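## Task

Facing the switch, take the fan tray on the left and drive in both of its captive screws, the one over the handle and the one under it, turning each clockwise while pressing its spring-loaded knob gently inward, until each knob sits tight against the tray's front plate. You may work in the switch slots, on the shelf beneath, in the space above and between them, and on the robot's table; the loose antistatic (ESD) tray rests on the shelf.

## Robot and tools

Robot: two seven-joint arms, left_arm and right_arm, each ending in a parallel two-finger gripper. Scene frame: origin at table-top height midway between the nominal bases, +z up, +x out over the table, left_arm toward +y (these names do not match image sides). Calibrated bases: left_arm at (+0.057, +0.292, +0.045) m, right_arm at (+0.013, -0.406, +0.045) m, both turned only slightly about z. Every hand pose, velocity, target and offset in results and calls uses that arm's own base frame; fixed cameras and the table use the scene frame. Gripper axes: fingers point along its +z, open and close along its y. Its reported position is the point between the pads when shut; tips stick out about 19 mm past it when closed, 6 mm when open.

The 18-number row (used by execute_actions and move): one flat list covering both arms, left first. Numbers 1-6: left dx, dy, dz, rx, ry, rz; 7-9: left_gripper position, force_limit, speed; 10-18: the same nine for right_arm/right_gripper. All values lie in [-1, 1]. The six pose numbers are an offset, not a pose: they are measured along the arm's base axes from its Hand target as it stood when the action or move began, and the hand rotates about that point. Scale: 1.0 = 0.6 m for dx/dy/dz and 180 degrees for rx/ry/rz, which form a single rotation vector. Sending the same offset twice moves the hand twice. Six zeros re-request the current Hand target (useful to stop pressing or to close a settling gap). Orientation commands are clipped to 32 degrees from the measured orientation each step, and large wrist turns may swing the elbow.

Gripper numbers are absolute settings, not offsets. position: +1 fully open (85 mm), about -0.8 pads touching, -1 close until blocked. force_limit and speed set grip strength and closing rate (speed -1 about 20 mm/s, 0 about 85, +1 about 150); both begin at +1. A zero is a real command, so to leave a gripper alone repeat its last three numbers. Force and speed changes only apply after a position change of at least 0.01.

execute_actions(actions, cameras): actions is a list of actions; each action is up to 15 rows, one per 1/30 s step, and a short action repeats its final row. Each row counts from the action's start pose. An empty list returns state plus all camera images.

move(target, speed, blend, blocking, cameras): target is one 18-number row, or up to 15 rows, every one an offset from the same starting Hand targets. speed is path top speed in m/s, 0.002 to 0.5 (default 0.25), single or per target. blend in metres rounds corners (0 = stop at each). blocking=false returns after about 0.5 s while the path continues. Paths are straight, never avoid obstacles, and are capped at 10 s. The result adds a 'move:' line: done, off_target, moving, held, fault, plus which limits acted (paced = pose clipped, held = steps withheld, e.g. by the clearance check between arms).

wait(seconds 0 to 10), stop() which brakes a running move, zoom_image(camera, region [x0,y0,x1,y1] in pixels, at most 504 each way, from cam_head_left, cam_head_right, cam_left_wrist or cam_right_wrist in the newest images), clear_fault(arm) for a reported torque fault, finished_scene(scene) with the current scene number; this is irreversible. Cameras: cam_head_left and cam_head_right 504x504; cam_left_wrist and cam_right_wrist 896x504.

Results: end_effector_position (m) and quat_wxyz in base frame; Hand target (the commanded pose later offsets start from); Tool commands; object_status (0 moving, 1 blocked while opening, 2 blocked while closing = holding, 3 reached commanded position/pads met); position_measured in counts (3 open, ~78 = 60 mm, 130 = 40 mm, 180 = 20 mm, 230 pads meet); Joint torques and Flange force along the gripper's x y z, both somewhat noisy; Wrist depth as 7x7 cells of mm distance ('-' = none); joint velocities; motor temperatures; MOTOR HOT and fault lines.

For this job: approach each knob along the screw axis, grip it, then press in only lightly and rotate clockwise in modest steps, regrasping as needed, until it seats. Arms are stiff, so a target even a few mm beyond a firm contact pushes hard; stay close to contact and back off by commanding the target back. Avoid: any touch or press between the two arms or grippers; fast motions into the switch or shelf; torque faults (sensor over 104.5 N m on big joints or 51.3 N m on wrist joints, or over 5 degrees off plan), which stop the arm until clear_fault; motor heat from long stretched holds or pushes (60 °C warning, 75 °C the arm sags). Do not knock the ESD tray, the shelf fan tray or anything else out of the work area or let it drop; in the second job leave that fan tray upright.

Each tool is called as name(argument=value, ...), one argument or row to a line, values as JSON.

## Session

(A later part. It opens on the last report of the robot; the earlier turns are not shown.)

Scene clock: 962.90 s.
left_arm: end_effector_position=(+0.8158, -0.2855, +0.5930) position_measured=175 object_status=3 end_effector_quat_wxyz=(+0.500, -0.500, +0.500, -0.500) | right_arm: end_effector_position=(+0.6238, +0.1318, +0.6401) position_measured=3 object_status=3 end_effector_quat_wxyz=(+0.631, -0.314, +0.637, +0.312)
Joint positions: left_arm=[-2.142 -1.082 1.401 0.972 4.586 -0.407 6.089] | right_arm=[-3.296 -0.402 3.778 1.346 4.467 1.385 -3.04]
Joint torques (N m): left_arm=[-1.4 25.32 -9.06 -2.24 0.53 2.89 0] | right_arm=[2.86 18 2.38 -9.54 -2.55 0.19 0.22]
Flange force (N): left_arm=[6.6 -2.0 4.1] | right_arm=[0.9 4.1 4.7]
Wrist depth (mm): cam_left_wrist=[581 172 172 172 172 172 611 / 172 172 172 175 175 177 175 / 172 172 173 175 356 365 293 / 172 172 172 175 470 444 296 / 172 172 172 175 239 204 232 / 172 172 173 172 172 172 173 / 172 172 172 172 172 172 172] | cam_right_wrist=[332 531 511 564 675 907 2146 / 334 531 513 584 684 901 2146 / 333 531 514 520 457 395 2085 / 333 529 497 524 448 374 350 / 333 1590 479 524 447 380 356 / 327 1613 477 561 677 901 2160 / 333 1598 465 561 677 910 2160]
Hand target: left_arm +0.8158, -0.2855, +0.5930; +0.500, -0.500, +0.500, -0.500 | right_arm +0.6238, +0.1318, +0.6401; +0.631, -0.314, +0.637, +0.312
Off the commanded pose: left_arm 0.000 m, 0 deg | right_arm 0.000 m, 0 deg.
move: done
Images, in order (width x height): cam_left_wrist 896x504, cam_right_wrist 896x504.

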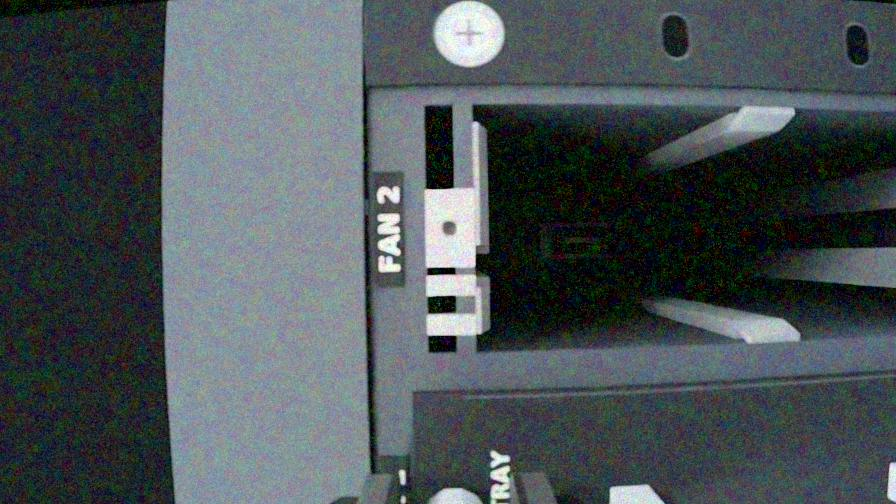

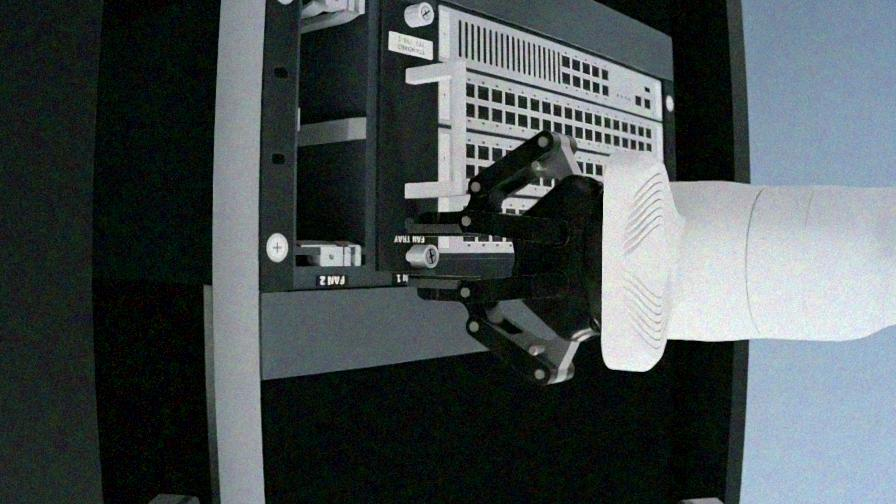

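move(
  target=[0,0,0,0,0,0,-1,-0.9,-1,0,0,0,0,0,0,1,1,1],
  cameras=[],
)

Scene clock: 986.03 s.
left_arm: end_effector_position=(+0.8158, -0.2855, +0.5930) position_measured=199 object_status=0 end_effector_quat_wxyz=(+0.500, -0.500, +0.500, -0.500) | right_arm: end_effector_position=(+0.6238, +0.1318, +0.6401) position_measured=3 object_status=3 end_effector_quat_wxyz=(+0.631, -0.314, +0.637, +0.312)
Joint positions: left_arm=[-2.142 -1.082 1.401 0.972 4.586 -0.407 6.089] | right_arm=[-3.296 -0.402 3.778 1.346 4.467 1.385 -3.04]
Joint torques (N m): left_arm=[-2.02 24.9 -8.96 -2.17 0.54 2.91 -0.01] | right_arm=[2.84 18.03 2.38 -9.46 -2.55 0.24 0.2]
Flange force (N): left_arm=[6.6 -2.1 2.1] | right_arm=[0.7 3.9 4.9]
Wrist depth (mm): cam_left_wrist=[581 173 172 172 172 172 609 / 172 172 172 175 175 177 175 / 172 172 172 175 357 365 293 / 172 172 172 175 468 444 296 / 172 172 172 175 239 204 232 / 172 172 172 172 173 173 173 / 172 172 172 172 172 173 173] | cam_right_wrist=[333 530 513 561 676 906 2132 / 333 531 514 584 681 902 2153 / 333 532 514 520 455 394 2105 / 333 531 496 525 446 375 349 / 333 1590 480 524 447 379 357 / 327 1598 478 561 677 902 2174 / 334 1602 464 562 679 906 2132]
Hand target: left_arm +0.8158, -0.2855, +0.5930; +0.500, -0.500, +0.500, -0.500 | right_arm +0.6238, +0.1318, +0.6401; +0.631, -0.314, +0.637, +0.312
Off the commanded pose: left_arm 0.000 m, 0 deg | right_arm 0.000 m, 0 deg.
move: done
No camera images: "cameras" was empty.

move(
  target=[0.00333,0,0.00133,0.5,0,0,-1,-0.9,-1,0,0,0,0,0,0,1,1,1],
  speed=0.35,
  cameras=[],
)

Scene clock: 991.90 s.
left_arm: end_effector_position=(+0.8178, -0.2855, +0.5938) position_measured=199 object_status=2 end_effector_quat_wxyz=(+0.707, +0.000, +0.707, +0.000) | right_arm: end_effector_position=(+0.6238, +0.1318, +0.6401) position_measured=3 object_status=3 end_effector_quat_wxyz=(+0.631, -0.314, +0.637, +0.312)
Joint positions: left_arm=[-2.146 -1.023 1.539 0.961 4.414 -0.329 4.569] | right_arm=[-3.296 -0.402 3.778 1.346 4.467 1.385 -3.04]
Joint torques (N m): left_arm=[-2.47 26.38 -9.82 -5.2 0.58 4.33 -0.01] | right_arm=[2.77 18.05 2.37 -9.47 -2.64 0.26 0.16]
Flange force (N): left_arm=no reading | right_arm=[0.8 3.8 4.8]
Wrist depth (mm): cam_left_wrist=[- 247 170 170 172 171 171 / - 274 170 170 172 172 171 / 188 245 170 - 172 172 171 / - 243 170 - 172 172 171 / - 268 170 - 172 172 171 / - 240 171 170 170 172 172 / 182 183 173 170 172 172 172] | cam_right_wrist=[333 530 512 565 677 905 2118 / 333 531 514 584 684 778 2195 / 333 532 514 542 654 397 2118 / 333 530 496 509 421 381 349 / 333 1605 478 560 625 392 356 / 326 1575 479 562 679 906 2160 / 333 1605 466 563 679 912 2139]
Hand target: left_arm +0.8178, -0.2855, +0.5938; +0.707, +0.000, +0.707, +0.000 | right_arm +0.6238, +0.1318, +0.6401; +0.631, -0.314, +0.637, +0.312
Off the commanded pose: left_arm 0.000 m, 0 deg | right_arm 0.000 m, 0 deg.
move: done
No camera images: "cameras" was empty.

move(
  target=[0.0005,-0.00117,-0.0005,0.5,0,0,-1,-0.9,-1,0,0,0,0,0,0,1,1,1],
  speed=0.35,
  cameras=["cam_right_wrist"],
)

zoom_image(
  camera="cam_right_wrist",
  region=[385, 212, 485, 292],
)

Scene clock: 998.13 s.
left_arm: end_effector_position=(+0.8181, -0.2862, +0.5935) position_measured=199 object_status=2 end_effector_quat_wxyz=(+0.500, +0.500, +0.500, +0.500) | right_arm: end_effector_position=(+0.6238, +0.1318, +0.6401) position_measured=3 object_status=3 end_effector_quat_wxyz=(+0.631, -0.314, +0.637, +0.312)
Joint positions: left_arm=[-2.164 -0.923 1.79 0.958 3.953 -0.208 3.247] | right_arm=[-3.296 -0.402 3.778 1.346 4.467 1.385 -3.04]
Joint torques (N m): left_arm=[-1.9 22.73 -7 -9.35 0.48 4.43 -0.18] | right_arm=[2.83 18.02 2.39 -9.59 -2.58 0.27 0.22]
Flange force (N): left_arm=[-1.8 -1.2 -13.5] | right_arm=[1.0 4.3 4.7]
Wrist depth (mm): cam_left_wrist=[171 171 171 170 168 167 167 / 172 172 171 171 168 168 168 / 172 172 171 171 168 168 168 / 172 172 172 171 169 168 168 / 173 173 172 172 169 169 168 / 173 171 170 172 169 169 169 / 171 171 170 170 170 169 -] | cam_right_wrist=[333 531 512 562 679 907 2181 / 333 531 514 586 681 897 2167 / 332 532 513 518 465 461 2118 / 333 533 497 519 424 380 349 / 333 1586 479 524 455 391 359 / 326 1594 479 561 679 900 2174 / 334 1602 466 561 678 905 2139]
Hand target: left_arm +0.8181, -0.2862, +0.5934; +0.500, +0.500, +0.500, +0.500 | right_arm +0.6238, +0.1318, +0.6401; +0.631, -0.314, +0.637, +0.312
Off the commanded pose: left_arm 0.000 m, 0 deg | right_arm 0.000 m, 0 deg.
move: done
Images, in order (width x height): cam_right_wrist 896x504.

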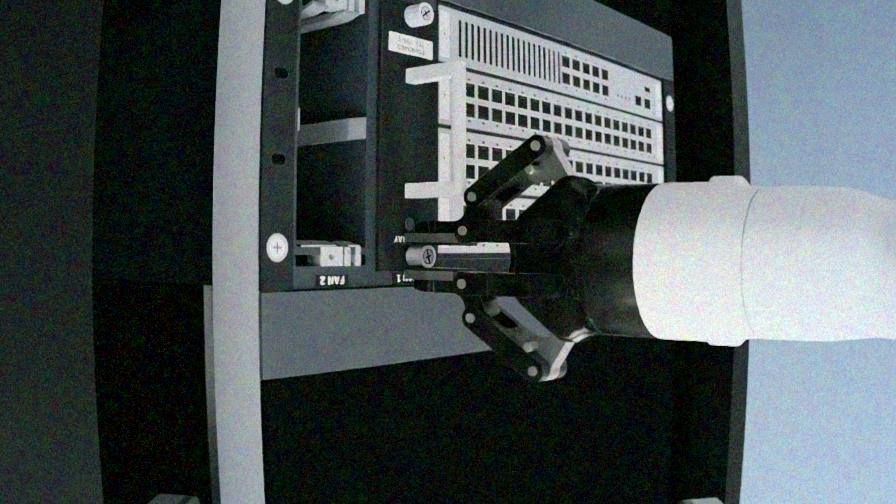

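Scaled by 5.040 from the camera's 896x504 image, which has a finer 1280x720 frame.

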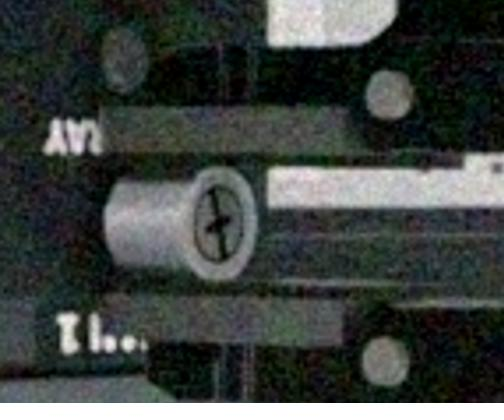

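move(
  target=[0.0003,-0.0005,-0.002,0.5,0,0,-1,-0.9,-1,0,0,0,0,0,0,1,1,1],
  speed=0.35,
  cameras=["cam_right_wrist"],
)

zoom_image(
  camera="cam_right_wrist",
  region=[385, 212, 485, 292],
)

Scene clock: 1013.33 s.
left_arm: end_effector_position=(+0.8183, -0.2865, +0.5923) position_measured=199 object_status=2 end_effector_quat_wxyz=(+0.000, +0.707, +0.000, +0.707) | right_arm: end_effector_position=(+0.6238, +0.1318, +0.6401) position_measured=3 object_status=3 end_effector_quat_wxyz=(+0.631, -0.314, +0.637, +0.312)
Joint positions: left_arm=[-2.202 -0.85 2.002 0.958 3.252 -0.154 2.212] | right_arm=[-3.296 -0.402 3.778 1.346 4.467 1.385 -3.04]
Joint torques (N m): left_arm=[-3.41 19.14 -4.89 -5.87 0.27 1.84 -0.01] | right_arm=[2.82 18.12 2.41 -9.47 -2.64 0.23 0.27]
Flange force (N): left_arm=[5.4 4.2 -8.8] | right_arm=[0.5 3.6 4.9]
Wrist depth (mm): cam_left_wrist=[- 168 168 168 169 169 169 / 168 168 168 169 169 169 169 / 168 169 169 169 169 169 169 / - 169 169 169 169 169 169 / 169 169 169 169 169 170 170 / 169 169 169 170 170 170 170 / 172 172 172 172 173 173 173] | cam_right_wrist=[333 530 511 564 675 902 2153 / 332 530 511 583 680 897 2132 / 333 531 512 543 656 780 2118 / 334 530 494 500 422 380 348 / 334 1594 478 562 627 397 356 / 326 1598 479 562 654 400 2167 / 334 1590 464 564 679 905 2139]
Hand target: left_arm +0.8183, -0.2865, +0.5923; +0.000, +0.707, +0.000, +0.707 | right_arm +0.6238, +0.1318, +0.6401; +0.631, -0.314, +0.637, +0.312
Off the commanded pose: left_arm 0.000 m, 0 deg | right_arm 0.000 m, 0 deg.
move: done
Images, in order (width x height): cam_right_wrist 896x504.

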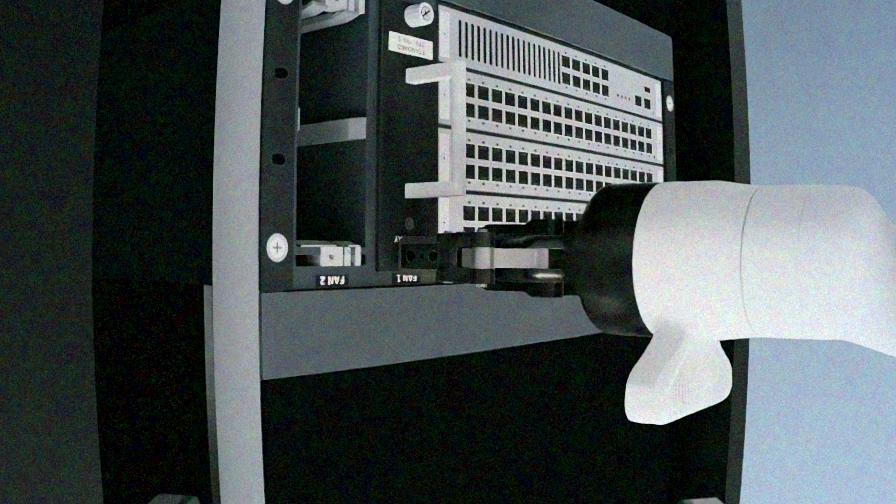

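Scaled by 5.040 from the camera's 896x504 image, which has a finer 1280x720 frame.

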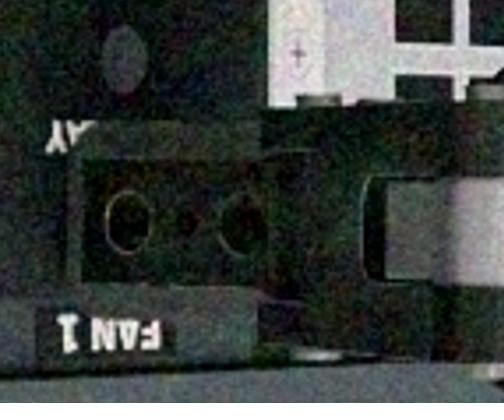

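move(
  target=[0.0010,-0.0005,-0.0003,0.5,0,0,-1,-0.9,-1,0,0,0,0,0,0,1,1,1],
  speed=0.35,
  cameras=["cam_right_wrist"],
)

zoom_image(
  camera="cam_right_wrist",
  region=[385, 212, 485, 292],
)

Scene clock: 1021.63 s.
left_arm: end_effector_position=(+0.8189, -0.2868, +0.5921) position_measured=199 object_status=2 end_effector_quat_wxyz=(+0.500, -0.500, +0.500, -0.500) | right_arm: end_effector_position=(+0.6238, +0.1318, +0.6401) position_measured=3 object_status=3 end_effector_quat_wxyz=(+0.631, -0.314, +0.637, +0.312)
Joint positions: left_arm=[-2.259 -0.794 2.209 0.952 2.529 -0.179 1.217] | right_arm=[-3.296 -0.402 3.778 1.346 4.467 1.385 -3.04]
Joint torques (N m): left_arm=[-9.37 16.12 -5.46 -10.56 -0.19 3.66 -0.04] | right_arm=[2.87 18.12 2.36 -9.5 -2.64 0.25 0.26]
Flange force (N): left_arm=[-2.0 3.7 -46.0] | right_arm=[0.6 3.9 4.9]
Wrist depth (mm): cam_left_wrist=[587 169 169 169 169 169 614 / 170 169 169 172 173 176 172 / 170 169 169 172 360 366 294 / 170 170 169 172 465 445 297 / 170 170 170 172 239 205 233 / 170 170 170 172 169 170 170 / 170 169 169 169 169 169 170] | cam_right_wrist=[333 530 510 564 677 910 2132 / 333 533 512 586 681 900 2167 / 334 529 514 518 463 400 2112 / 333 533 496 520 422 378 348 / 333 1594 478 524 451 384 348 / 325 1598 479 561 680 897 2174 / 333 1571 466 561 679 908 2146]
Hand target: left_arm +0.8189, -0.2868, +0.5921; +0.500, -0.500, +0.500, -0.500 | right_arm +0.6238, +0.1318, +0.6401; +0.631, -0.314, +0.637, +0.312
Off the commanded pose: left_arm 0.000 m, 0 deg | right_arm 0.000 m, 0 deg.
move: done
Images, in order (width x height): cam_right_wrist 896x504.

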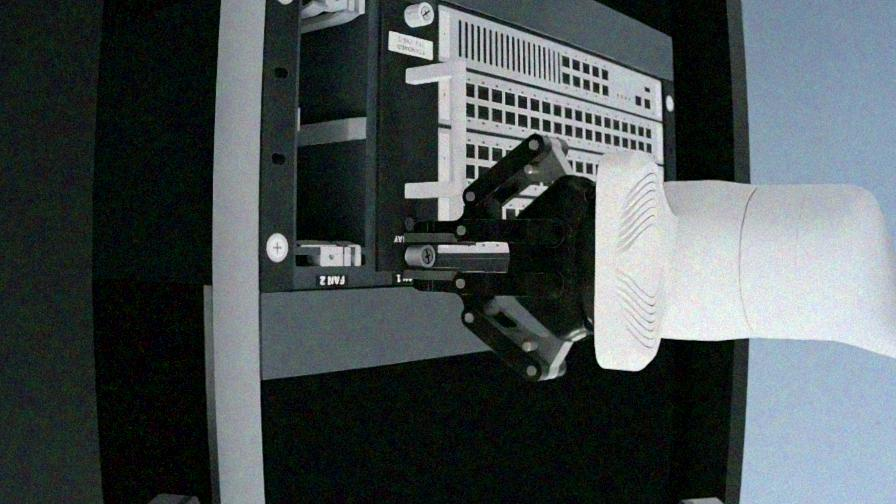

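Scaled by 5.040 from the camera's 896x504 image, which has a finer 1280x720 frame.

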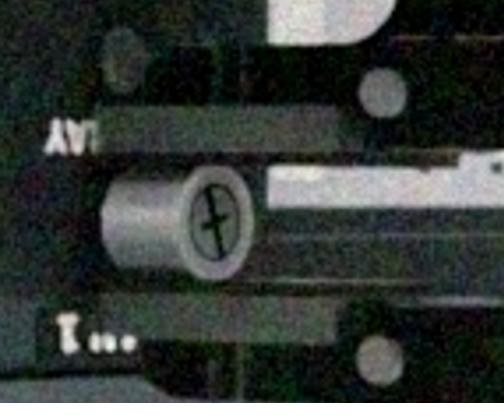

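move(
  target=[-0.0002,-0.0005,0.0007,0.5,0,0,-1,-0.9,-1,0,0,0,0,0,0,1,1,1],
  speed=0.35,
  cameras=["cam_right_wrist"],
)

zoom_image(
  camera="cam_right_wrist",
  region=[385, 212, 485, 292],
)

Scene clock: 1029.37 s.
left_arm: end_effector_position=(+0.8188, -0.2871, +0.5925) position_measured=199 object_status=2 end_effector_quat_wxyz=(+0.707, +0.000, +0.707, +0.000) | right_arm: end_effector_position=(+0.6238, +0.1318, +0.6401) position_measured=3 object_status=3 end_effector_quat_wxyz=(+0.631, -0.314, +0.637, +0.312)
Joint positions: left_arm=[-2.36 -0.734 2.503 0.945 1.977 -0.277 0.003] | right_arm=[-3.296 -0.402 3.778 1.346 4.467 1.385 -3.04]
Joint torques (N m): left_arm=[-6.57 17.55 -4.56 -14.13 -1.17 3.52 -0.07] | right_arm=[2.86 18.11 2.25 -9.43 -2.64 0.26 0.28]
Flange force (N): left_arm=no reading | right_arm=[0.3 3.6 5.0]
Wrist depth (mm): cam_left_wrist=[203 247 169 - 171 170 170 / - 274 169 - 171 171 170 / 187 244 169 - 171 171 171 / - 243 169 - 171 171 171 / - 269 170 - 171 171 171 / - 239 170 169 169 171 171 / 182 182 172 169 171 171 171] | cam_right_wrist=[333 531 512 564 678 905 2132 / 333 532 512 584 680 778 2153 / 333 530 512 542 656 398 2112 / 333 531 495 501 420 381 348 / 334 1602 478 562 626 396 348 / 325 1594 478 562 679 902 2174 / 334 1594 466 560 681 910 2167]
Hand target: left_arm +0.8188, -0.2871, +0.5925; +0.707, +0.000, +0.707, +0.000 | right_arm +0.6238, +0.1318, +0.6401; +0.631, -0.314, +0.637, +0.312
Off the commanded pose: left_arm 0.000 m, 0 deg | right_arm 0.000 m, 0 deg.
move: done
Images, in order (width x height): cam_right_wrist 896x504.

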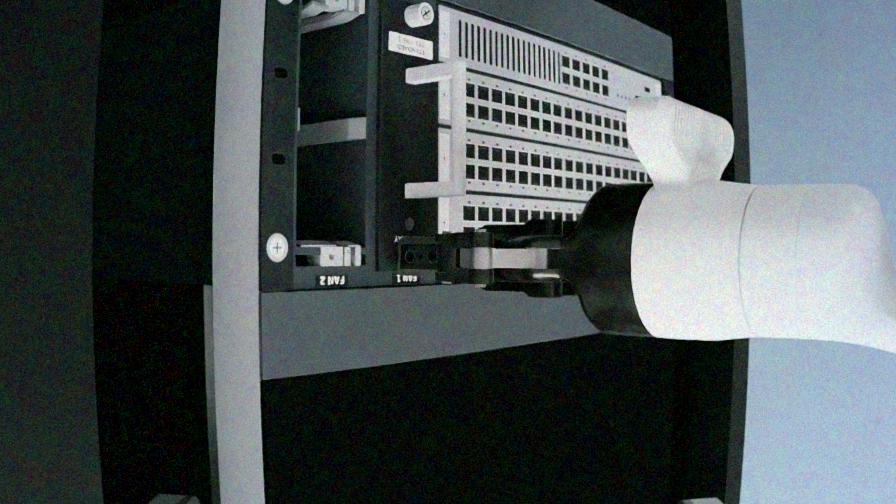

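Scaled by 5.040 from the camera's 896x504 image, which has a finer 1280x720 frame.

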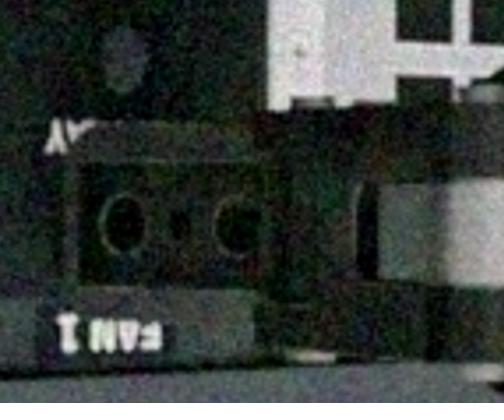

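move(
  target=[0,-0.001,0.0013,0.5,0,0,-1,-0.9,-1,0,0,0,0,0,0,1,1,1],
  speed=0.35,
  cameras=["cam_right_wrist"],
)

zoom_image(
  camera="cam_right_wrist",
  region=[385, 212, 485, 292],
)

Scene clock: 1036.27 s.
left_arm: end_effector_position=(+0.8188, -0.2877, +0.5933) position_measured=199 object_status=2 end_effector_quat_wxyz=(+0.500, +0.500, +0.500, +0.500) | right_arm: end_effector_position=(+0.6238, +0.1318, +0.6401) position_measured=3 object_status=3 end_effector_quat_wxyz=(+0.631, -0.314, +0.637, +0.312)
Joint positions: left_arm=[-2.447 -0.707 2.718 0.937 1.768 -0.358 -1.494] | right_arm=[-3.296 -0.402 3.778 1.346 4.467 1.385 -3.04]
Joint torques (N m): left_arm=[-5.05 20.63 -4.17 -18.68 -2.39 4.15 -0.14] | right_arm=[2.79 18.06 2.28 -9.54 -2.62 0.2 0.22]
Flange force (N): left_arm=no reading | right_arm=[0.8 3.9 4.6]
Wrist depth (mm): cam_left_wrist=[170 170 170 170 167 167 - / 171 171 170 170 167 167 167 / 171 171 171 170 168 167 167 / 172 171 171 171 168 168 168 / 172 172 171 171 168 168 168 / 172 169 169 171 168 168 168 / 170 170 169 169 169 168 -] | cam_right_wrist=[332 532 511 564 675 905 2132 / 333 532 514 585 679 900 2167 / 333 531 512 520 463 460 2105 / 333 531 497 520 421 381 349 / 333 1590 479 525 454 395 348 / 326 1598 479 562 679 905 2167 / 333 1598 465 560 679 910 2132]
Hand target: left_arm +0.8188, -0.2877, +0.5933; +0.500, +0.500, +0.500, +0.500 | right_arm +0.6238, +0.1318, +0.6401; +0.631, -0.314, +0.637, +0.312
Off the commanded pose: left_arm 0.000 m, 0 deg | right_arm 0.000 m, 0 deg.
move: done
Images, in order (width x height): cam_right_wrist 896x504.

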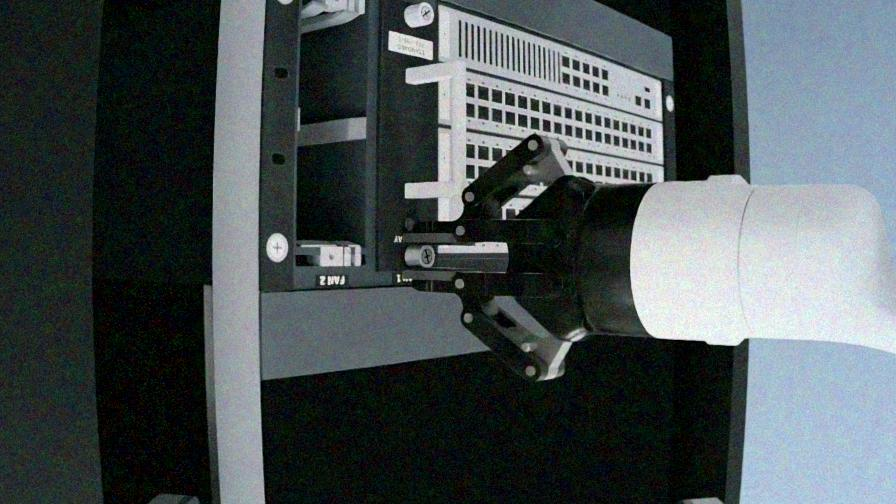

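Scaled by 5.040 from the camera's 896x504 image, which has a finer 1280x720 frame.

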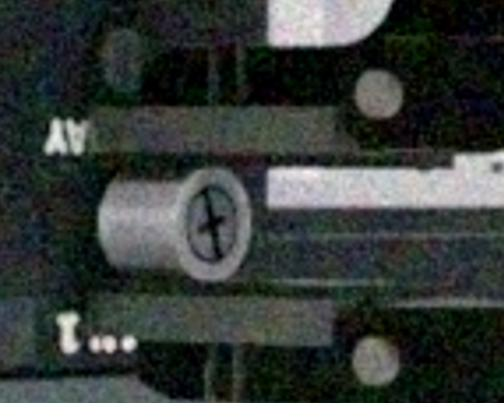

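move(
  target=[
    [0.0003,0,-0.0001,0.5,0,0,-1,-0.9,-1,0,0,0,0,0,0,1,1,1],
    [0.0006,0.0003,-0.0003,0.99,0,0,-1,-0.9,-1,0,0,0,0,0,0,1,1,1],
  ],
  speed=0.4,
  blend=0.001,
  cameras=["cam_right_wrist"],
)

zoom_image(
  camera="cam_right_wrist",
  region=[385, 212, 485, 292],
)

Scene clock: 1046.33 s.
left_arm: end_effector_position=(+0.8191, -0.2875, +0.5932) position_measured=199 object_status=2 end_effector_quat_wxyz=(+0.492, -0.508, +0.492, -0.507) | right_arm: end_effector_position=(+0.6238, +0.1318, +0.6401) position_measured=3 object_status=3 end_effector_quat_wxyz=(+0.631, -0.314, +0.637, +0.312)
Joint positions: left_arm=[-2.509 -0.698 2.864 0.931 1.662 -0.413 -4.588] | right_arm=[-3.296 -0.402 3.778 1.346 4.467 1.385 -3.04]
Joint torques (N m): left_arm=[-4.98 20.38 -3.43 -17.7 -2.44 3.66 -0.03] | right_arm=[2.86 18.06 2.41 -9.45 -2.58 0.26 0.21]
Flange force (N): left_arm=no reading | right_arm=[0.6 3.8 5.0]
Wrist depth (mm): cam_left_wrist=[615 168 168 169 168 168 583 / 168 169 168 171 171 171 171 / 169 169 169 171 334 320 299 / - 169 169 171 464 456 300 / 169 169 169 171 248 217 259 / - 169 169 171 171 171 171 / - 169 169 169 169 169 -] | cam_right_wrist=[332 529 512 564 674 902 2146 / 333 530 513 586 684 901 2181 / 334 530 515 519 462 776 2105 / 333 532 497 519 422 379 348 / 334 1590 479 525 451 383 348 / 327 1602 479 563 677 905 2146 / 333 1594 466 561 679 908 2160]
Hand target: left_arm +0.8192, -0.2875, +0.5931; +0.492, -0.508, +0.492, -0.507 | right_arm +0.6238, +0.1318, +0.6401; +0.631, -0.314, +0.637, +0.312
Off the commanded pose: left_arm 0.000 m, 0 deg | right_arm 0.000 m, 0 deg.
move: done
Images, in order (width x height): cam_right_wrist 896x504.

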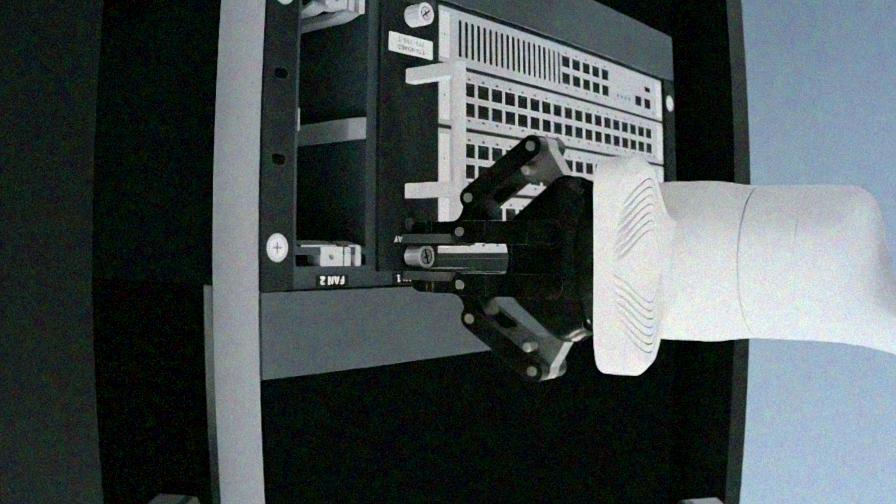

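Scaled by 5.040 from the camera's 896x504 image, which has a finer 1280x720 frame.

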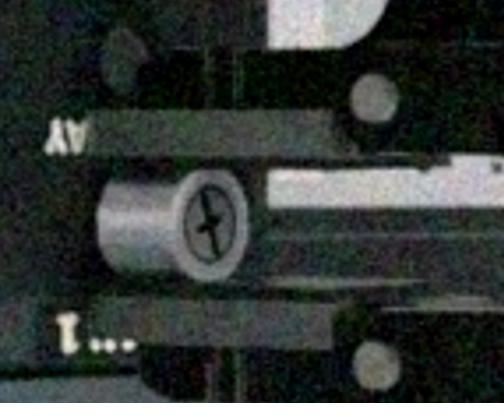

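move(
  target=[0,0,0,0,0,0,-0.365,-0.9,-0.5,0,0,0,0,0,0,1,1,1],
  cameras=["cam_right_wrist"],
)

zoom_image(
  camera="cam_right_wrist",
  region=[385, 212, 485, 292],
)

Scene clock: 1050.97 s.
left_arm: end_effector_position=(+0.8192, -0.2875, +0.5931) position_measured=175 object_status=0 end_effector_quat_wxyz=(+0.492, -0.508, +0.492, -0.507) | right_arm: end_effector_position=(+0.6238, +0.1318, +0.6401) position_measured=3 object_status=3 end_effector_quat_wxyz=(+0.631, -0.314, +0.637, +0.312)
Joint positions: left_arm=[-2.509 -0.698 2.865 0.93 1.662 -0.413 -4.588] | right_arm=[-3.296 -0.402 3.778 1.346 4.467 1.385 -3.04]
Joint torques (N m): left_arm=[-1.45 25.96 -2.28 -10.26 -0.85 -0.35 0] | right_arm=[2.94 18.03 2.34 -9.46 -2.59 0.24 0.21]
Flange force (N): left_arm=no reading | right_arm=[0.6 4.1 5.0]
Wrist depth (mm): cam_left_wrist=[614 168 168 168 168 168 583 / 168 168 168 171 170 171 170 / 168 168 168 170 332 320 298 / - 168 168 171 463 450 300 / 168 168 168 171 249 217 260 / - 168 168 171 171 171 171 / - 168 168 168 168 168 -] | cam_right_wrist=[333 531 512 564 675 902 2160 / 333 531 514 585 684 901 2153 / 333 531 513 518 463 778 2125 / 333 531 496 525 418 378 348 / 333 1605 479 525 452 383 348 / 327 1605 480 559 681 905 2188 / 333 1586 465 563 678 911 2139]
Hand target: left_arm +0.8192, -0.2875, +0.5931; +0.492, -0.508, +0.492, -0.507 | right_arm +0.6238, +0.1318, +0.6401; +0.631, -0.314, +0.637, +0.312
Off the commanded pose: left_arm 0.000 m, 0 deg | right_arm 0.000 m, 0 deg.
move: done
Images, in order (width x height): cam_right_wrist 896x504.

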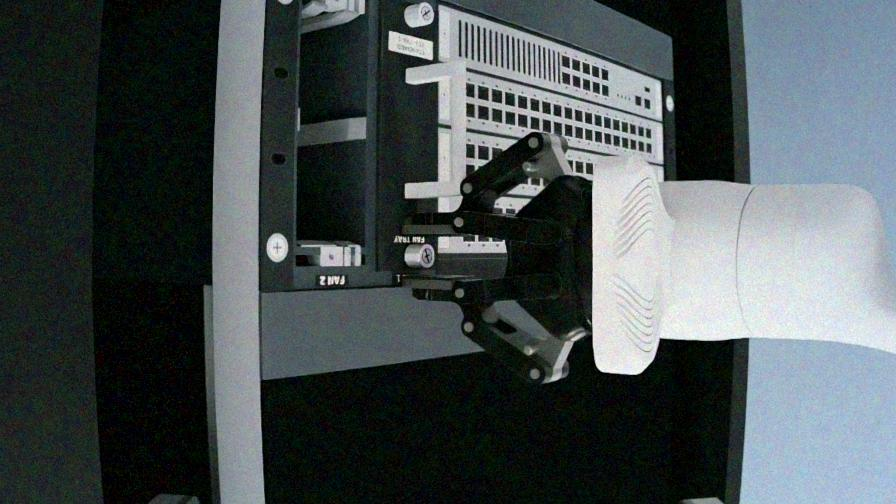

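Scaled by 5.040 from the camera's 896x504 image, which has a finer 1280x720 frame.

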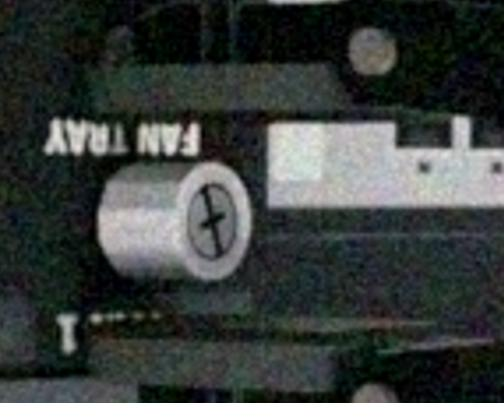

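move(
  target=[
    [-0.0028,0,0,-0.667,0,0,-0.365,-0.9,-0.5,0,0,0,0,0,0,1,1,1],
    [-0.0028,0.0003,-0.0005,0.667,0,0,-0.365,-0.9,-0.5,0,0,0,0,0,0,1,1,1],
    [-0.0028,0.0012,-0.0018,0.0,0,0,-0.365,-0.9,-0.5,0,0,0,0,0,0,1,1,1],
  ],
  speed=0.43,
  blend=0.002,
  cameras=[],
)

Scene clock: 1075.47 s.
left_arm: end_effector_position=(+0.8175, -0.2868, +0.5920) position_measured=175 object_status=3 end_effector_quat_wxyz=(+0.492, -0.508, +0.492, -0.507) | right_arm: end_effector_position=(+0.6238, +0.1318, +0.6401) position_measured=3 object_status=3 end_effector_quat_wxyz=(+0.631, -0.314, +0.637, +0.312)
Joint positions: left_arm=[-2.194 -0.858 1.976 0.961 3.339 -0.156 0.605] | right_arm=[-3.296 -0.402 3.778 1.346 4.467 1.385 -3.04]
Joint torques (N m): left_arm=[-1.42 24.82 -7.24 -7.19 0.08 2.48 -0.01] | right_arm=[2.85 18.01 2.34 -9.5 -2.59 0.24 0.2]
Flange force (N): left_arm=[6.3 -1.3 4.3] | right_arm=[0.8 4.1 4.8]
Wrist depth (mm): cam_left_wrist=[170 170 170 170 171 170 586 / 170 170 170 173 173 173 173 / 170 170 170 173 331 323 296 / 170 170 170 173 467 452 297 / 170 170 170 173 249 215 258 / 170 170 170 173 171 172 173 / 171 170 171 171 170 171 171] | cam_right_wrist=[332 531 509 565 675 901 2139 / 333 529 512 585 682 898 2160 / 333 533 512 518 455 398 2105 / 333 532 497 527 423 374 348 / 334 1598 480 525 449 381 355 / 326 1594 478 562 679 898 2153 / 333 1598 466 564 681 905 2132]
Hand target: left_arm +0.8175, -0.2868, +0.5920; +0.492, -0.508, +0.492, -0.507 | right_arm +0.6238, +0.1318, +0.6401; +0.631, -0.314, +0.637, +0.312
Off the commanded pose: left_arm 0.000 m, 0 deg | right_arm 0.000 m, 0 deg.
move: done
No camera images: "cameras" was empty.

move(
  target=[
    [0,0.0007,0.0013,-0.667,0,0,-0.365,-0.9,-0.5,0,0,0,0,0,0,1,1,1],
    [0,0.0015,0.0028,0.667,0,0,-0.365,-0.9,-0.5,0,0,0,0,0,0,1,1,1],
    [0,0.0022,0.0015,0.01,0,0,-0.365,-0.9,-0.5,0,0,0,0,0,0,1,1,1],
  ],
  speed=0.43,
  blend=0.002,
  cameras=["cam_right_wrist"],
)

zoom_image(
  camera="cam_right_wrist",
  region=[385, 212, 485, 292],
)

Scene clock: 1090.63 s.
left_arm: end_effector_position=(+0.8175, -0.2855, +0.5929) position_measured=175 object_status=3 end_effector_quat_wxyz=(+0.500, -0.500, +0.500, -0.500) | right_arm: end_effector_position=(+0.6238, +0.1318, +0.6401) position_measured=3 object_status=3 end_effector_quat_wxyz=(+0.631, -0.314, +0.637, +0.312)
Joint positions: left_arm=[-2.148 -1.09 1.386 0.964 4.599 -0.417 6.095] | right_arm=[-3.296 -0.402 3.778 1.346 4.467 1.385 -3.04]
Joint torques (N m): left_arm=[-1.4 25.25 -9.11 -2.06 0.59 2.92 -0.01] | right_arm=[2.89 18.03 2.36 -9.51 -2.64 0.18 0.26]
Flange force (N): left_arm=[6.3 -2.1 3.8] | right_arm=[0.6 4.0 4.7]
Wrist depth (mm): cam_left_wrist=[579 171 171 171 171 171 610 / 171 171 171 173 175 177 174 / 170 171 171 173 356 364 294 / 171 171 171 173 466 444 296 / 171 171 171 173 239 204 232 / 171 171 171 173 171 171 171 / 171 171 171 171 171 171 171] | cam_right_wrist=[333 530 511 562 674 905 2118 / 333 531 512 585 684 902 2181 / 333 532 513 519 462 394 2098 / 333 530 496 525 420 374 348 / 333 1579 479 525 448 380 358 / 326 1590 479 559 679 900 2188 / 334 1609 464 561 683 902 2167]
Hand target: left_arm +0.8175, -0.2855, +0.5929; +0.500, -0.500, +0.500, -0.500 | right_arm +0.6238, +0.1318, +0.6401; +0.631, -0.314, +0.637, +0.312
Off the commanded pose: left_arm 0.000 m, 0 deg | right_arm 0.000 m, 0 deg.
move: done
Images, in order (width x height): cam_right_wrist 896x504.

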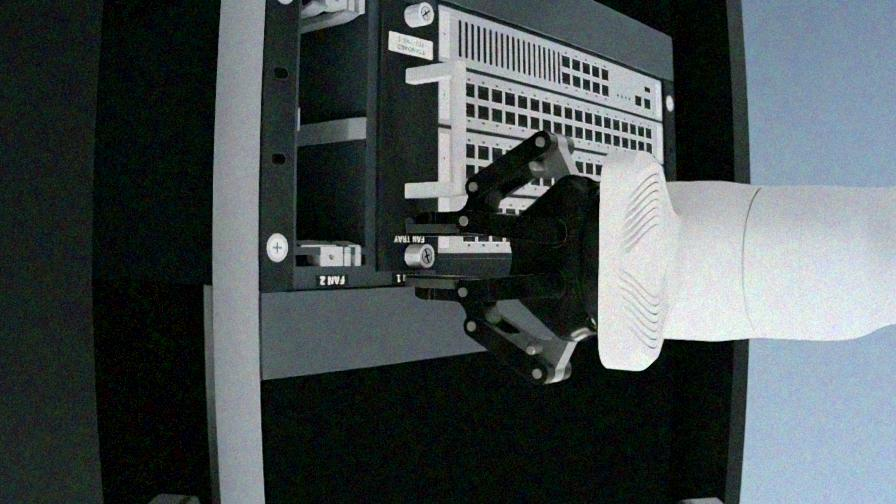

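Scaled by 5.040 from the camera's 896x504 image, which has a finer 1280x720 frame.

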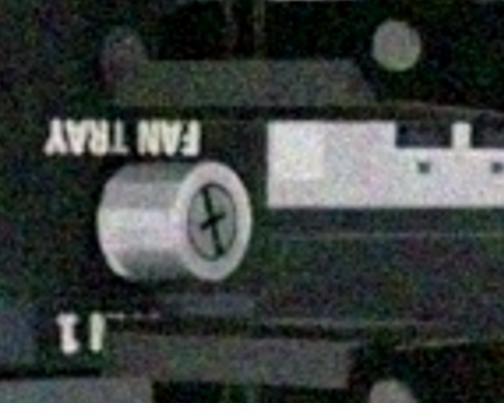

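move(
  target=[0,0,0,0,0,0,-1,-0.9,-1,0,0,0,0,0,0,1,1,1],
  cameras=[],
)

move(
  target=[
    [0.0003,0,0.0012,0.5,0,0,-1,-0.9,-1,0,0,0,0,0,0,1,1,1],
    [0.0007,-0.0012,0.001,0.99,0,0,-1,-0.9,-1,0,0,0,0,0,0,1,1,1],
  ],
  speed=0.4,
  blend=0.001,
  cameras=[],
)

Scene clock: 1097.63 s.
left_arm: end_effector_position=(+0.8175, -0.2855, +0.5929) position_measured=199 object_status=0 end_effector_quat_wxyz=(+0.500, -0.500, +0.500, -0.500) | right_arm: end_effector_position=(+0.6238, +0.1318, +0.6401) position_measured=3 object_status=3 end_effector_quat_wxyz=(+0.631, -0.314, +0.637, +0.312)
Joint positions: left_arm=[-2.148 -1.09 1.386 0.964 4.599 -0.417 6.095] | right_arm=[-3.296 -0.402 3.778 1.346 4.467 1.385 -3.04]
Joint torques (N m): left_arm=[-2.47 24.14 -8.27 -1.72 0.53 2.61 -0.02] | right_arm=[2.95 18.06 2.35 -9.46 -2.58 0.23 0.21]
Flange force (N): left_arm=[6.9 -3.2 0.8] | right_arm=[0.7 4.0 5.0]
Wrist depth (mm): cam_left_wrist=[578 171 171 171 171 171 609 / 171 171 171 173 175 177 173 / 171 171 171 173 355 365 293 / 171 171 171 173 467 444 296 / 171 171 171 173 239 204 232 / 171 171 171 173 171 171 171 / 171 171 171 171 171 171 171] | cam_right_wrist=[332 530 510 563 677 905 2105 / 332 530 513 583 682 895 2174 / 333 530 513 517 464 395 2098 / 333 532 496 520 420 374 348 / 334 1575 479 525 448 381 357 / 326 1594 479 562 678 906 2167 / 334 1598 464 563 678 905 2146]
Hand target: left_arm +0.8175, -0.2855, +0.5929; +0.500, -0.500, +0.500, -0.500 | right_arm +0.6238, +0.1318, +0.6401; +0.631, -0.314, +0.637, +0.312
Off the commanded pose: left_arm 0.000 m, 0 deg | right_arm 0.000 m, 0 deg.
move: done
No camera images: "cameras" was empty.

Scene clock: 1102.60 s.
left_arm: end_effector_position=(+0.8179, -0.2862, +0.5935) position_measured=199 object_status=2 end_effector_quat_wxyz=(+0.508, +0.492, +0.507, +0.492) | right_arm: end_effector_position=(+0.6238, +0.1318, +0.6401) position_measured=3 object_status=3 end_effector_quat_wxyz=(+0.631, -0.314, +0.637, +0.312)
Joint positions: left_arm=[-2.158 -0.938 1.749 0.959 4.048 -0.224 3.215] | right_arm=[-3.296 -0.402 3.778 1.346 4.467 1.385 -3.04]
Joint torques (N m): left_arm=[-1.64 23.06 -7.22 -8.86 0.56 4.23 -0.12] | right_arm=[2.79 18.08 2.32 -9.52 -2.6 0.26 0.17]
Flange force (N): left_arm=[-2.0 -1.0 -11.6] | right_arm=[0.9 3.9 4.8]
Wrist depth (mm): cam_left_wrist=[172 171 171 171 168 168 167 / 172 172 171 171 168 168 168 / 172 172 172 171 169 168 168 / 173 172 172 172 169 168 168 / 173 173 172 172 169 169 169 / 171 171 170 172 169 169 169 / 171 171 170 170 170 169 -] | cam_right_wrist=[333 529 512 565 677 906 2139 / 333 532 514 585 681 898 2188 / 333 529 513 521 463 459 2098 / 333 531 495 520 424 381 349 / 333 1579 478 525 456 397 360 / 326 1594 478 562 681 902 2174 / 333 1586 466 561 679 903 2167]
Hand target: left_arm +0.8179, -0.2862, +0.5935; +0.508, +0.492, +0.507, +0.492 | right_arm +0.6238, +0.1318, +0.6401; +0.631, -0.314, +0.637, +0.312
Off the commanded pose: left_arm 0.000 m, 0 deg | right_arm 0.000 m, 0 deg.
move: done; blend cut to 0 m at target 1
No camera images: "cameras" was empty.

move(
  target=[0.0005,-0.0005,-0.002,0.5,0,0,-1,-0.9,-1,0,0,0,0,0,0,1,1,1],
  speed=0.4,
  cameras=[],
)

move(
  target=[0.0002,-0.0005,-0.0003,0.5,0,0,-1,-0.9,-1,0,0,0,0,0,0,1,1,1],
  speed=0.4,
  cameras=["cam_right_wrist"],
)

zoom_image(
  camera="cam_right_wrist",
  region=[385, 212, 485, 292],
)

Scene clock: 1109.50 s.
left_arm: end_effector_position=(+0.8182, -0.2865, +0.5923) position_measured=199 object_status=2 end_effector_quat_wxyz=(+0.011, +0.707, +0.011, +0.707) | right_arm: end_effector_position=(+0.6238, +0.1318, +0.6401) position_measured=3 object_status=3 end_effector_quat_wxyz=(+0.631, -0.314, +0.637, +0.312)
Joint positions: left_arm=[-2.195 -0.86 1.972 0.959 3.368 -0.157 2.15] | right_arm=[-3.296 -0.402 3.778 1.346 4.467 1.385 -3.04]
Joint torques (N m): left_arm=[-3.44 18.89 -4.69 -5.98 0.27 1.96 -0.06] | right_arm=[2.89 18.2 2.31 -9.56 -2.65 0.22 0.2]
Flange force (N): left_arm=[4.9 4.2 -10.7] | right_arm=[1.0 3.9 4.8]
Wrist depth (mm): cam_left_wrist=[- 168 168 169 168 169 169 / 168 169 169 169 169 169 169 / 169 169 169 169 169 169 169 / - 169 169 169 169 169 169 / 169 169 169 169 170 170 170 / 169 169 169 169 170 170 170 / 172 172 172 172 173 173 173] | cam_right_wrist=[332 531 511 563 675 905 2125 / 333 531 510 585 683 896 2181 / 333 530 512 541 653 782 2112 / 332 530 497 509 422 380 348 / 333 1594 478 560 626 396 356 / 326 1590 479 560 651 400 2181 / 334 1605 465 562 679 908 2132]
Hand target: left_arm +0.8182, -0.2865, +0.5923; +0.011, +0.707, +0.011, +0.707 | right_arm +0.6238, +0.1318, +0.6401; +0.631, -0.314, +0.637, +0.312
Off the commanded pose: left_arm 0.000 m, 0 deg | right_arm 0.000 m, 0 deg.
move: done
No camera images: "cameras" was empty.

Scene clock: 1111.93 s.
left_arm: end_effector_position=(+0.8183, -0.2868, +0.5921) position_measured=199 object_status=2 end_effector_quat_wxyz=(+0.492, -0.508, +0.492, -0.507) | right_arm: end_effector_position=(+0.6238, +0.1318, +0.6401) position_measured=3 object_status=3 end_effector_quat_wxyz=(+0.631, -0.314, +0.637, +0.312)
Joint positions: left_arm=[-2.246 -0.802 2.169 0.955 2.64 -0.17 1.165] | right_arm=[-3.296 -0.402 3.778 1.346 4.467 1.385 -3.04]
Joint torques (N m): left_arm=[-4.76 19.7 -5.15 -7.41 0.04 1.73 -0.02] | right_arm=[2.9 18.16 2.33 -9.5 -2.57 0.26 0.22]
Flange force (N): left_arm=[3.6 -1.7 -14.6] | right_arm=[0.8 3.8 5.0]
Wrist depth (mm): cam_left_wrist=[170 170 170 170 169 170 586 / 170 170 170 172 172 172 172 / 170 170 170 172 334 323 298 / 170 170 170 172 466 457 300 / 170 170 170 172 248 216 259 / 170 170 170 172 171 172 172 / 170 170 170 170 170 170 170] | cam_right_wrist=[333 531 512 565 676 907 2118 / 333 530 513 584 681 900 2181 / 333 530 514 519 461 782 2078 / 333 530 497 521 422 377 348 / 333 1586 478 525 450 381 350 / 327 1594 478 561 675 907 2160 / 333 1586 464 561 679 903 2125]
Hand target: left_arm +0.8183, -0.2868, +0.5921; +0.492, -0.508, +0.492, -0.507 | right_arm +0.6238, +0.1318, +0.6401; +0.631, -0.314, +0.637, +0.312
Off the commanded pose: left_arm 0.000 m, 0 deg | right_arm 0.000 m, 0 deg.
move: done
Images, in order (width x height): cam_right_wrist 896x504.

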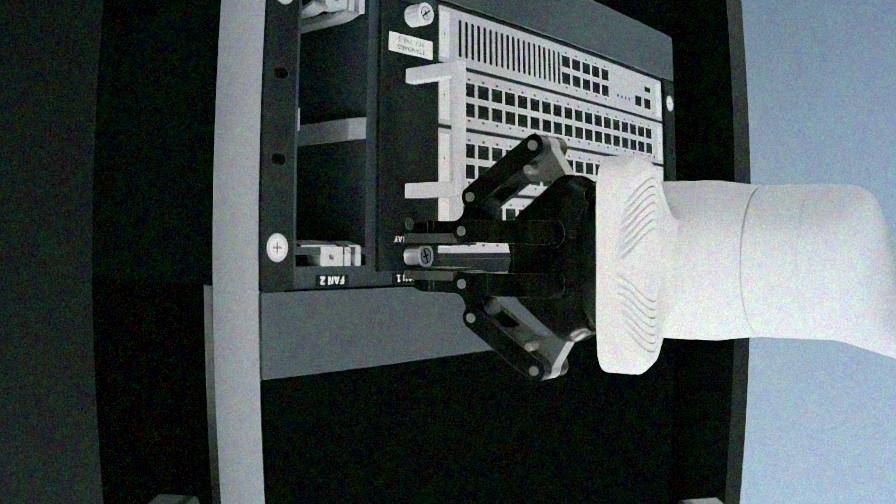

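Scaled by 5.040 from the camera's 896x504 image, which has a finer 1280x720 frame.

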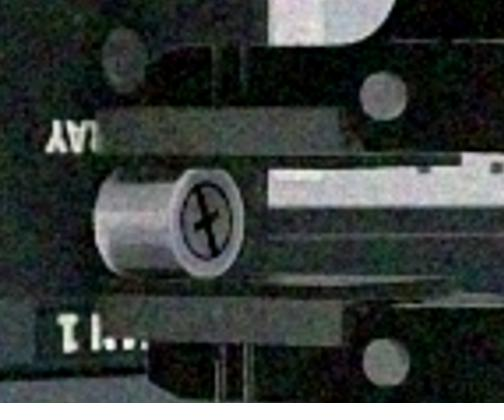

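move(
  target=[
    [0.0003,-0.0005,0.0007,0.5,0,0,-1,-0.9,-1,0,0,0,0,0,0,1,1,1],
    [0.0006,-0.0015,0.002,0.99,0,0,-1,-0.9,-1,0,0,0,0,0,0,1,1,1],
  ],
  speed=0.4,
  blend=0.001,
  cameras=["cam_right_wrist"],
)

zoom_image(
  camera="cam_right_wrist",
  region=[385, 212, 485, 292],
)

Scene clock: 1123.33 s.
left_arm: end_effector_position=(+0.8187, -0.2877, +0.5933) position_measured=199 object_status=2 end_effector_quat_wxyz=(+0.515, +0.484, +0.515, +0.484) | right_arm: end_effector_position=(+0.6238, +0.1318, +0.6401) position_measured=3 object_status=3 end_effector_quat_wxyz=(+0.631, -0.314, +0.637, +0.312)
Joint positions: left_arm=[-2.433 -0.71 2.686 0.938 1.796 -0.346 -1.438] | right_arm=[-3.296 -0.402 3.778 1.346 4.467 1.385 -3.04]
Joint torques (N m): left_arm=[-4.64 20.54 -4.06 -19.43 -2.42 4.55 -0.14] | right_arm=[2.86 18.11 2.38 -9.53 -2.53 0.23 0.28]
Flange force (N): left_arm=no reading | right_arm=[0.7 3.8 4.9]
Wrist depth (mm): cam_left_wrist=[171 170 170 170 167 167 167 / 171 171 170 170 168 167 167 / 171 171 171 171 168 167 167 / 172 171 171 171 168 168 168 / 172 172 171 171 168 168 168 / 170 169 169 171 169 168 168 / 170 170 169 169 169 168 -] | cam_right_wrist=[332 528 512 563 677 905 2132 / 333 531 514 585 684 901 2139 / 333 530 514 518 463 456 2125 / 334 531 497 521 421 380 348 / 333 1582 479 525 456 397 348 / 326 1598 479 561 678 902 2181 / 333 1602 465 563 679 906 2146]
Hand target: left_arm +0.8187, -0.2877, +0.5933; +0.515, +0.484, +0.515, +0.484 | right_arm +0.6238, +0.1318, +0.6401; +0.631, -0.314, +0.637, +0.312
Off the commanded pose: left_arm 0.000 m, 0 deg | right_arm 0.000 m, 0 deg.
move: done
Images, in order (width x height): cam_right_wrist 896x504.

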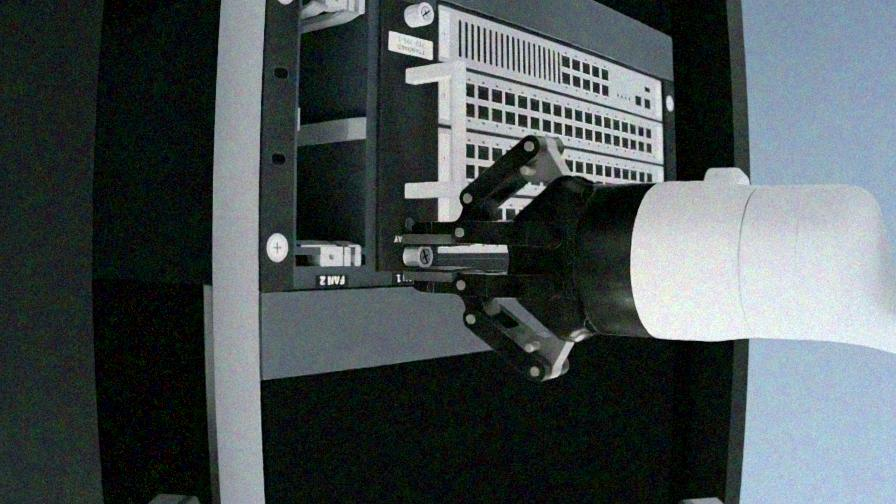

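Scaled by 5.040 from the camera's 896x504 image, which has a finer 1280x720 frame.

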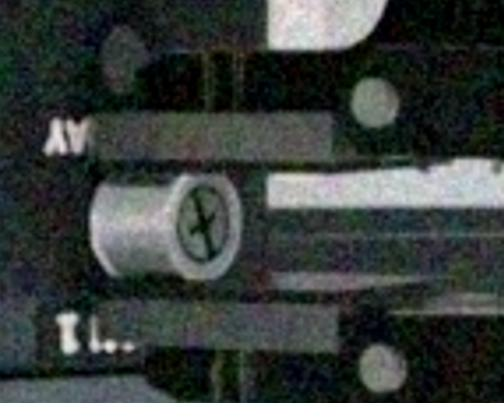

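move(
  target=[
    [0.0003,0,-0.0001,0.5,0,0,-1,-0.9,-1,0,0,0,0,0,0,1,1,1],
    [0.0006,0.0003,-0.0003,0.99,0,0,-1,-0.9,-1,0,0,0,0,0,0,1,1,1],
  ],
  speed=0.4,
  blend=0.001,
  cameras=["cam_right_wrist"],
)

zoom_image(
  camera="cam_right_wrist",
  region=[385, 212, 485, 292],
)

Scene clock: 1132.27 s.
left_arm: end_effector_position=(+0.8190, -0.2875, +0.5933) position_measured=199 object_status=2 end_effector_quat_wxyz=(-0.476, +0.523, -0.476, +0.523) | right_arm: end_effector_position=(+0.6238, +0.1318, +0.6401) position_measured=3 object_status=3 end_effector_quat_wxyz=(+0.631, -0.314, +0.637, +0.312)
Joint positions: left_arm=[-2.505 -0.698 2.855 0.931 1.668 -0.41 -4.525] | right_arm=[-3.296 -0.402 3.778 1.346 4.467 1.385 -3.04]
Joint torques (N m): left_arm=[-5.17 20.87 -3.66 -18.23 -2.56 3.63 -0.03] | right_arm=[2.85 18.12 2.32 -9.52 -2.58 0.24 0.2]
Flange force (N): left_arm=no reading | right_arm=[0.9 3.9 4.8]
Wrist depth (mm): cam_left_wrist=[- 168 168 168 169 169 568 / 169 168 168 171 171 169 169 / 169 169 169 171 285 229 294 / - 169 169 171 465 461 317 / 169 169 169 171 264 268 284 / - 169 169 171 171 172 171 / - 169 169 169 169 169 -] | cam_right_wrist=[333 530 512 563 677 907 2118 / 333 531 514 585 682 898 2160 / 333 530 512 519 460 778 2085 / 333 530 496 520 421 379 347 / 334 1598 479 525 451 381 348 / 326 1582 479 562 649 906 2188 / 334 1586 464 561 681 903 2139]
Hand target: left_arm +0.8190, -0.2875, +0.5932; -0.476, +0.523, -0.476, +0.523 | right_arm +0.6238, +0.1318, +0.6401; +0.631, -0.314, +0.637, +0.312
Off the commanded pose: left_arm 0.000 m, 0 deg | right_arm 0.000 m, 0 deg.
move: done
Images, in order (width x height): cam_right_wrist 896x504.

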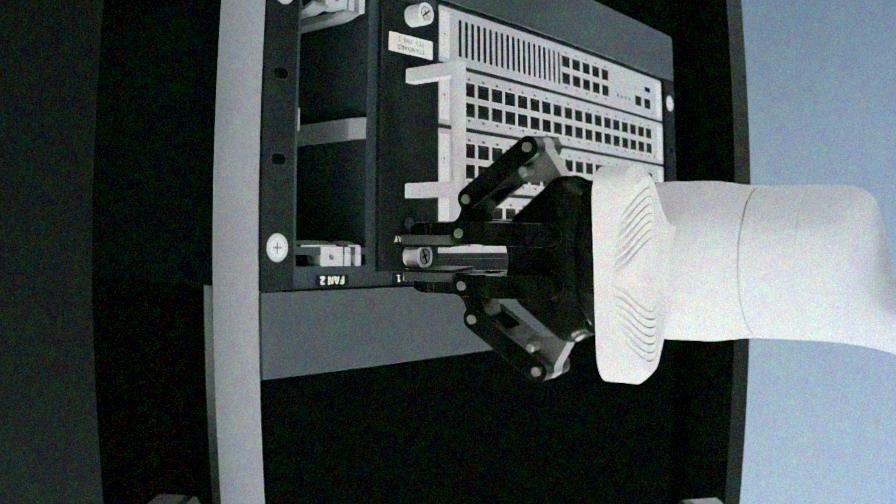

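Scaled by 5.040 from the camera's 896x504 image, which has a finer 1280x720 frame.

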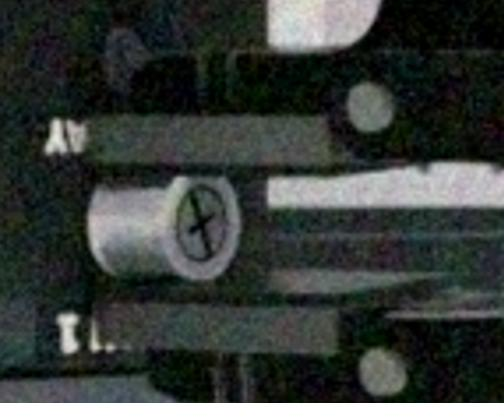

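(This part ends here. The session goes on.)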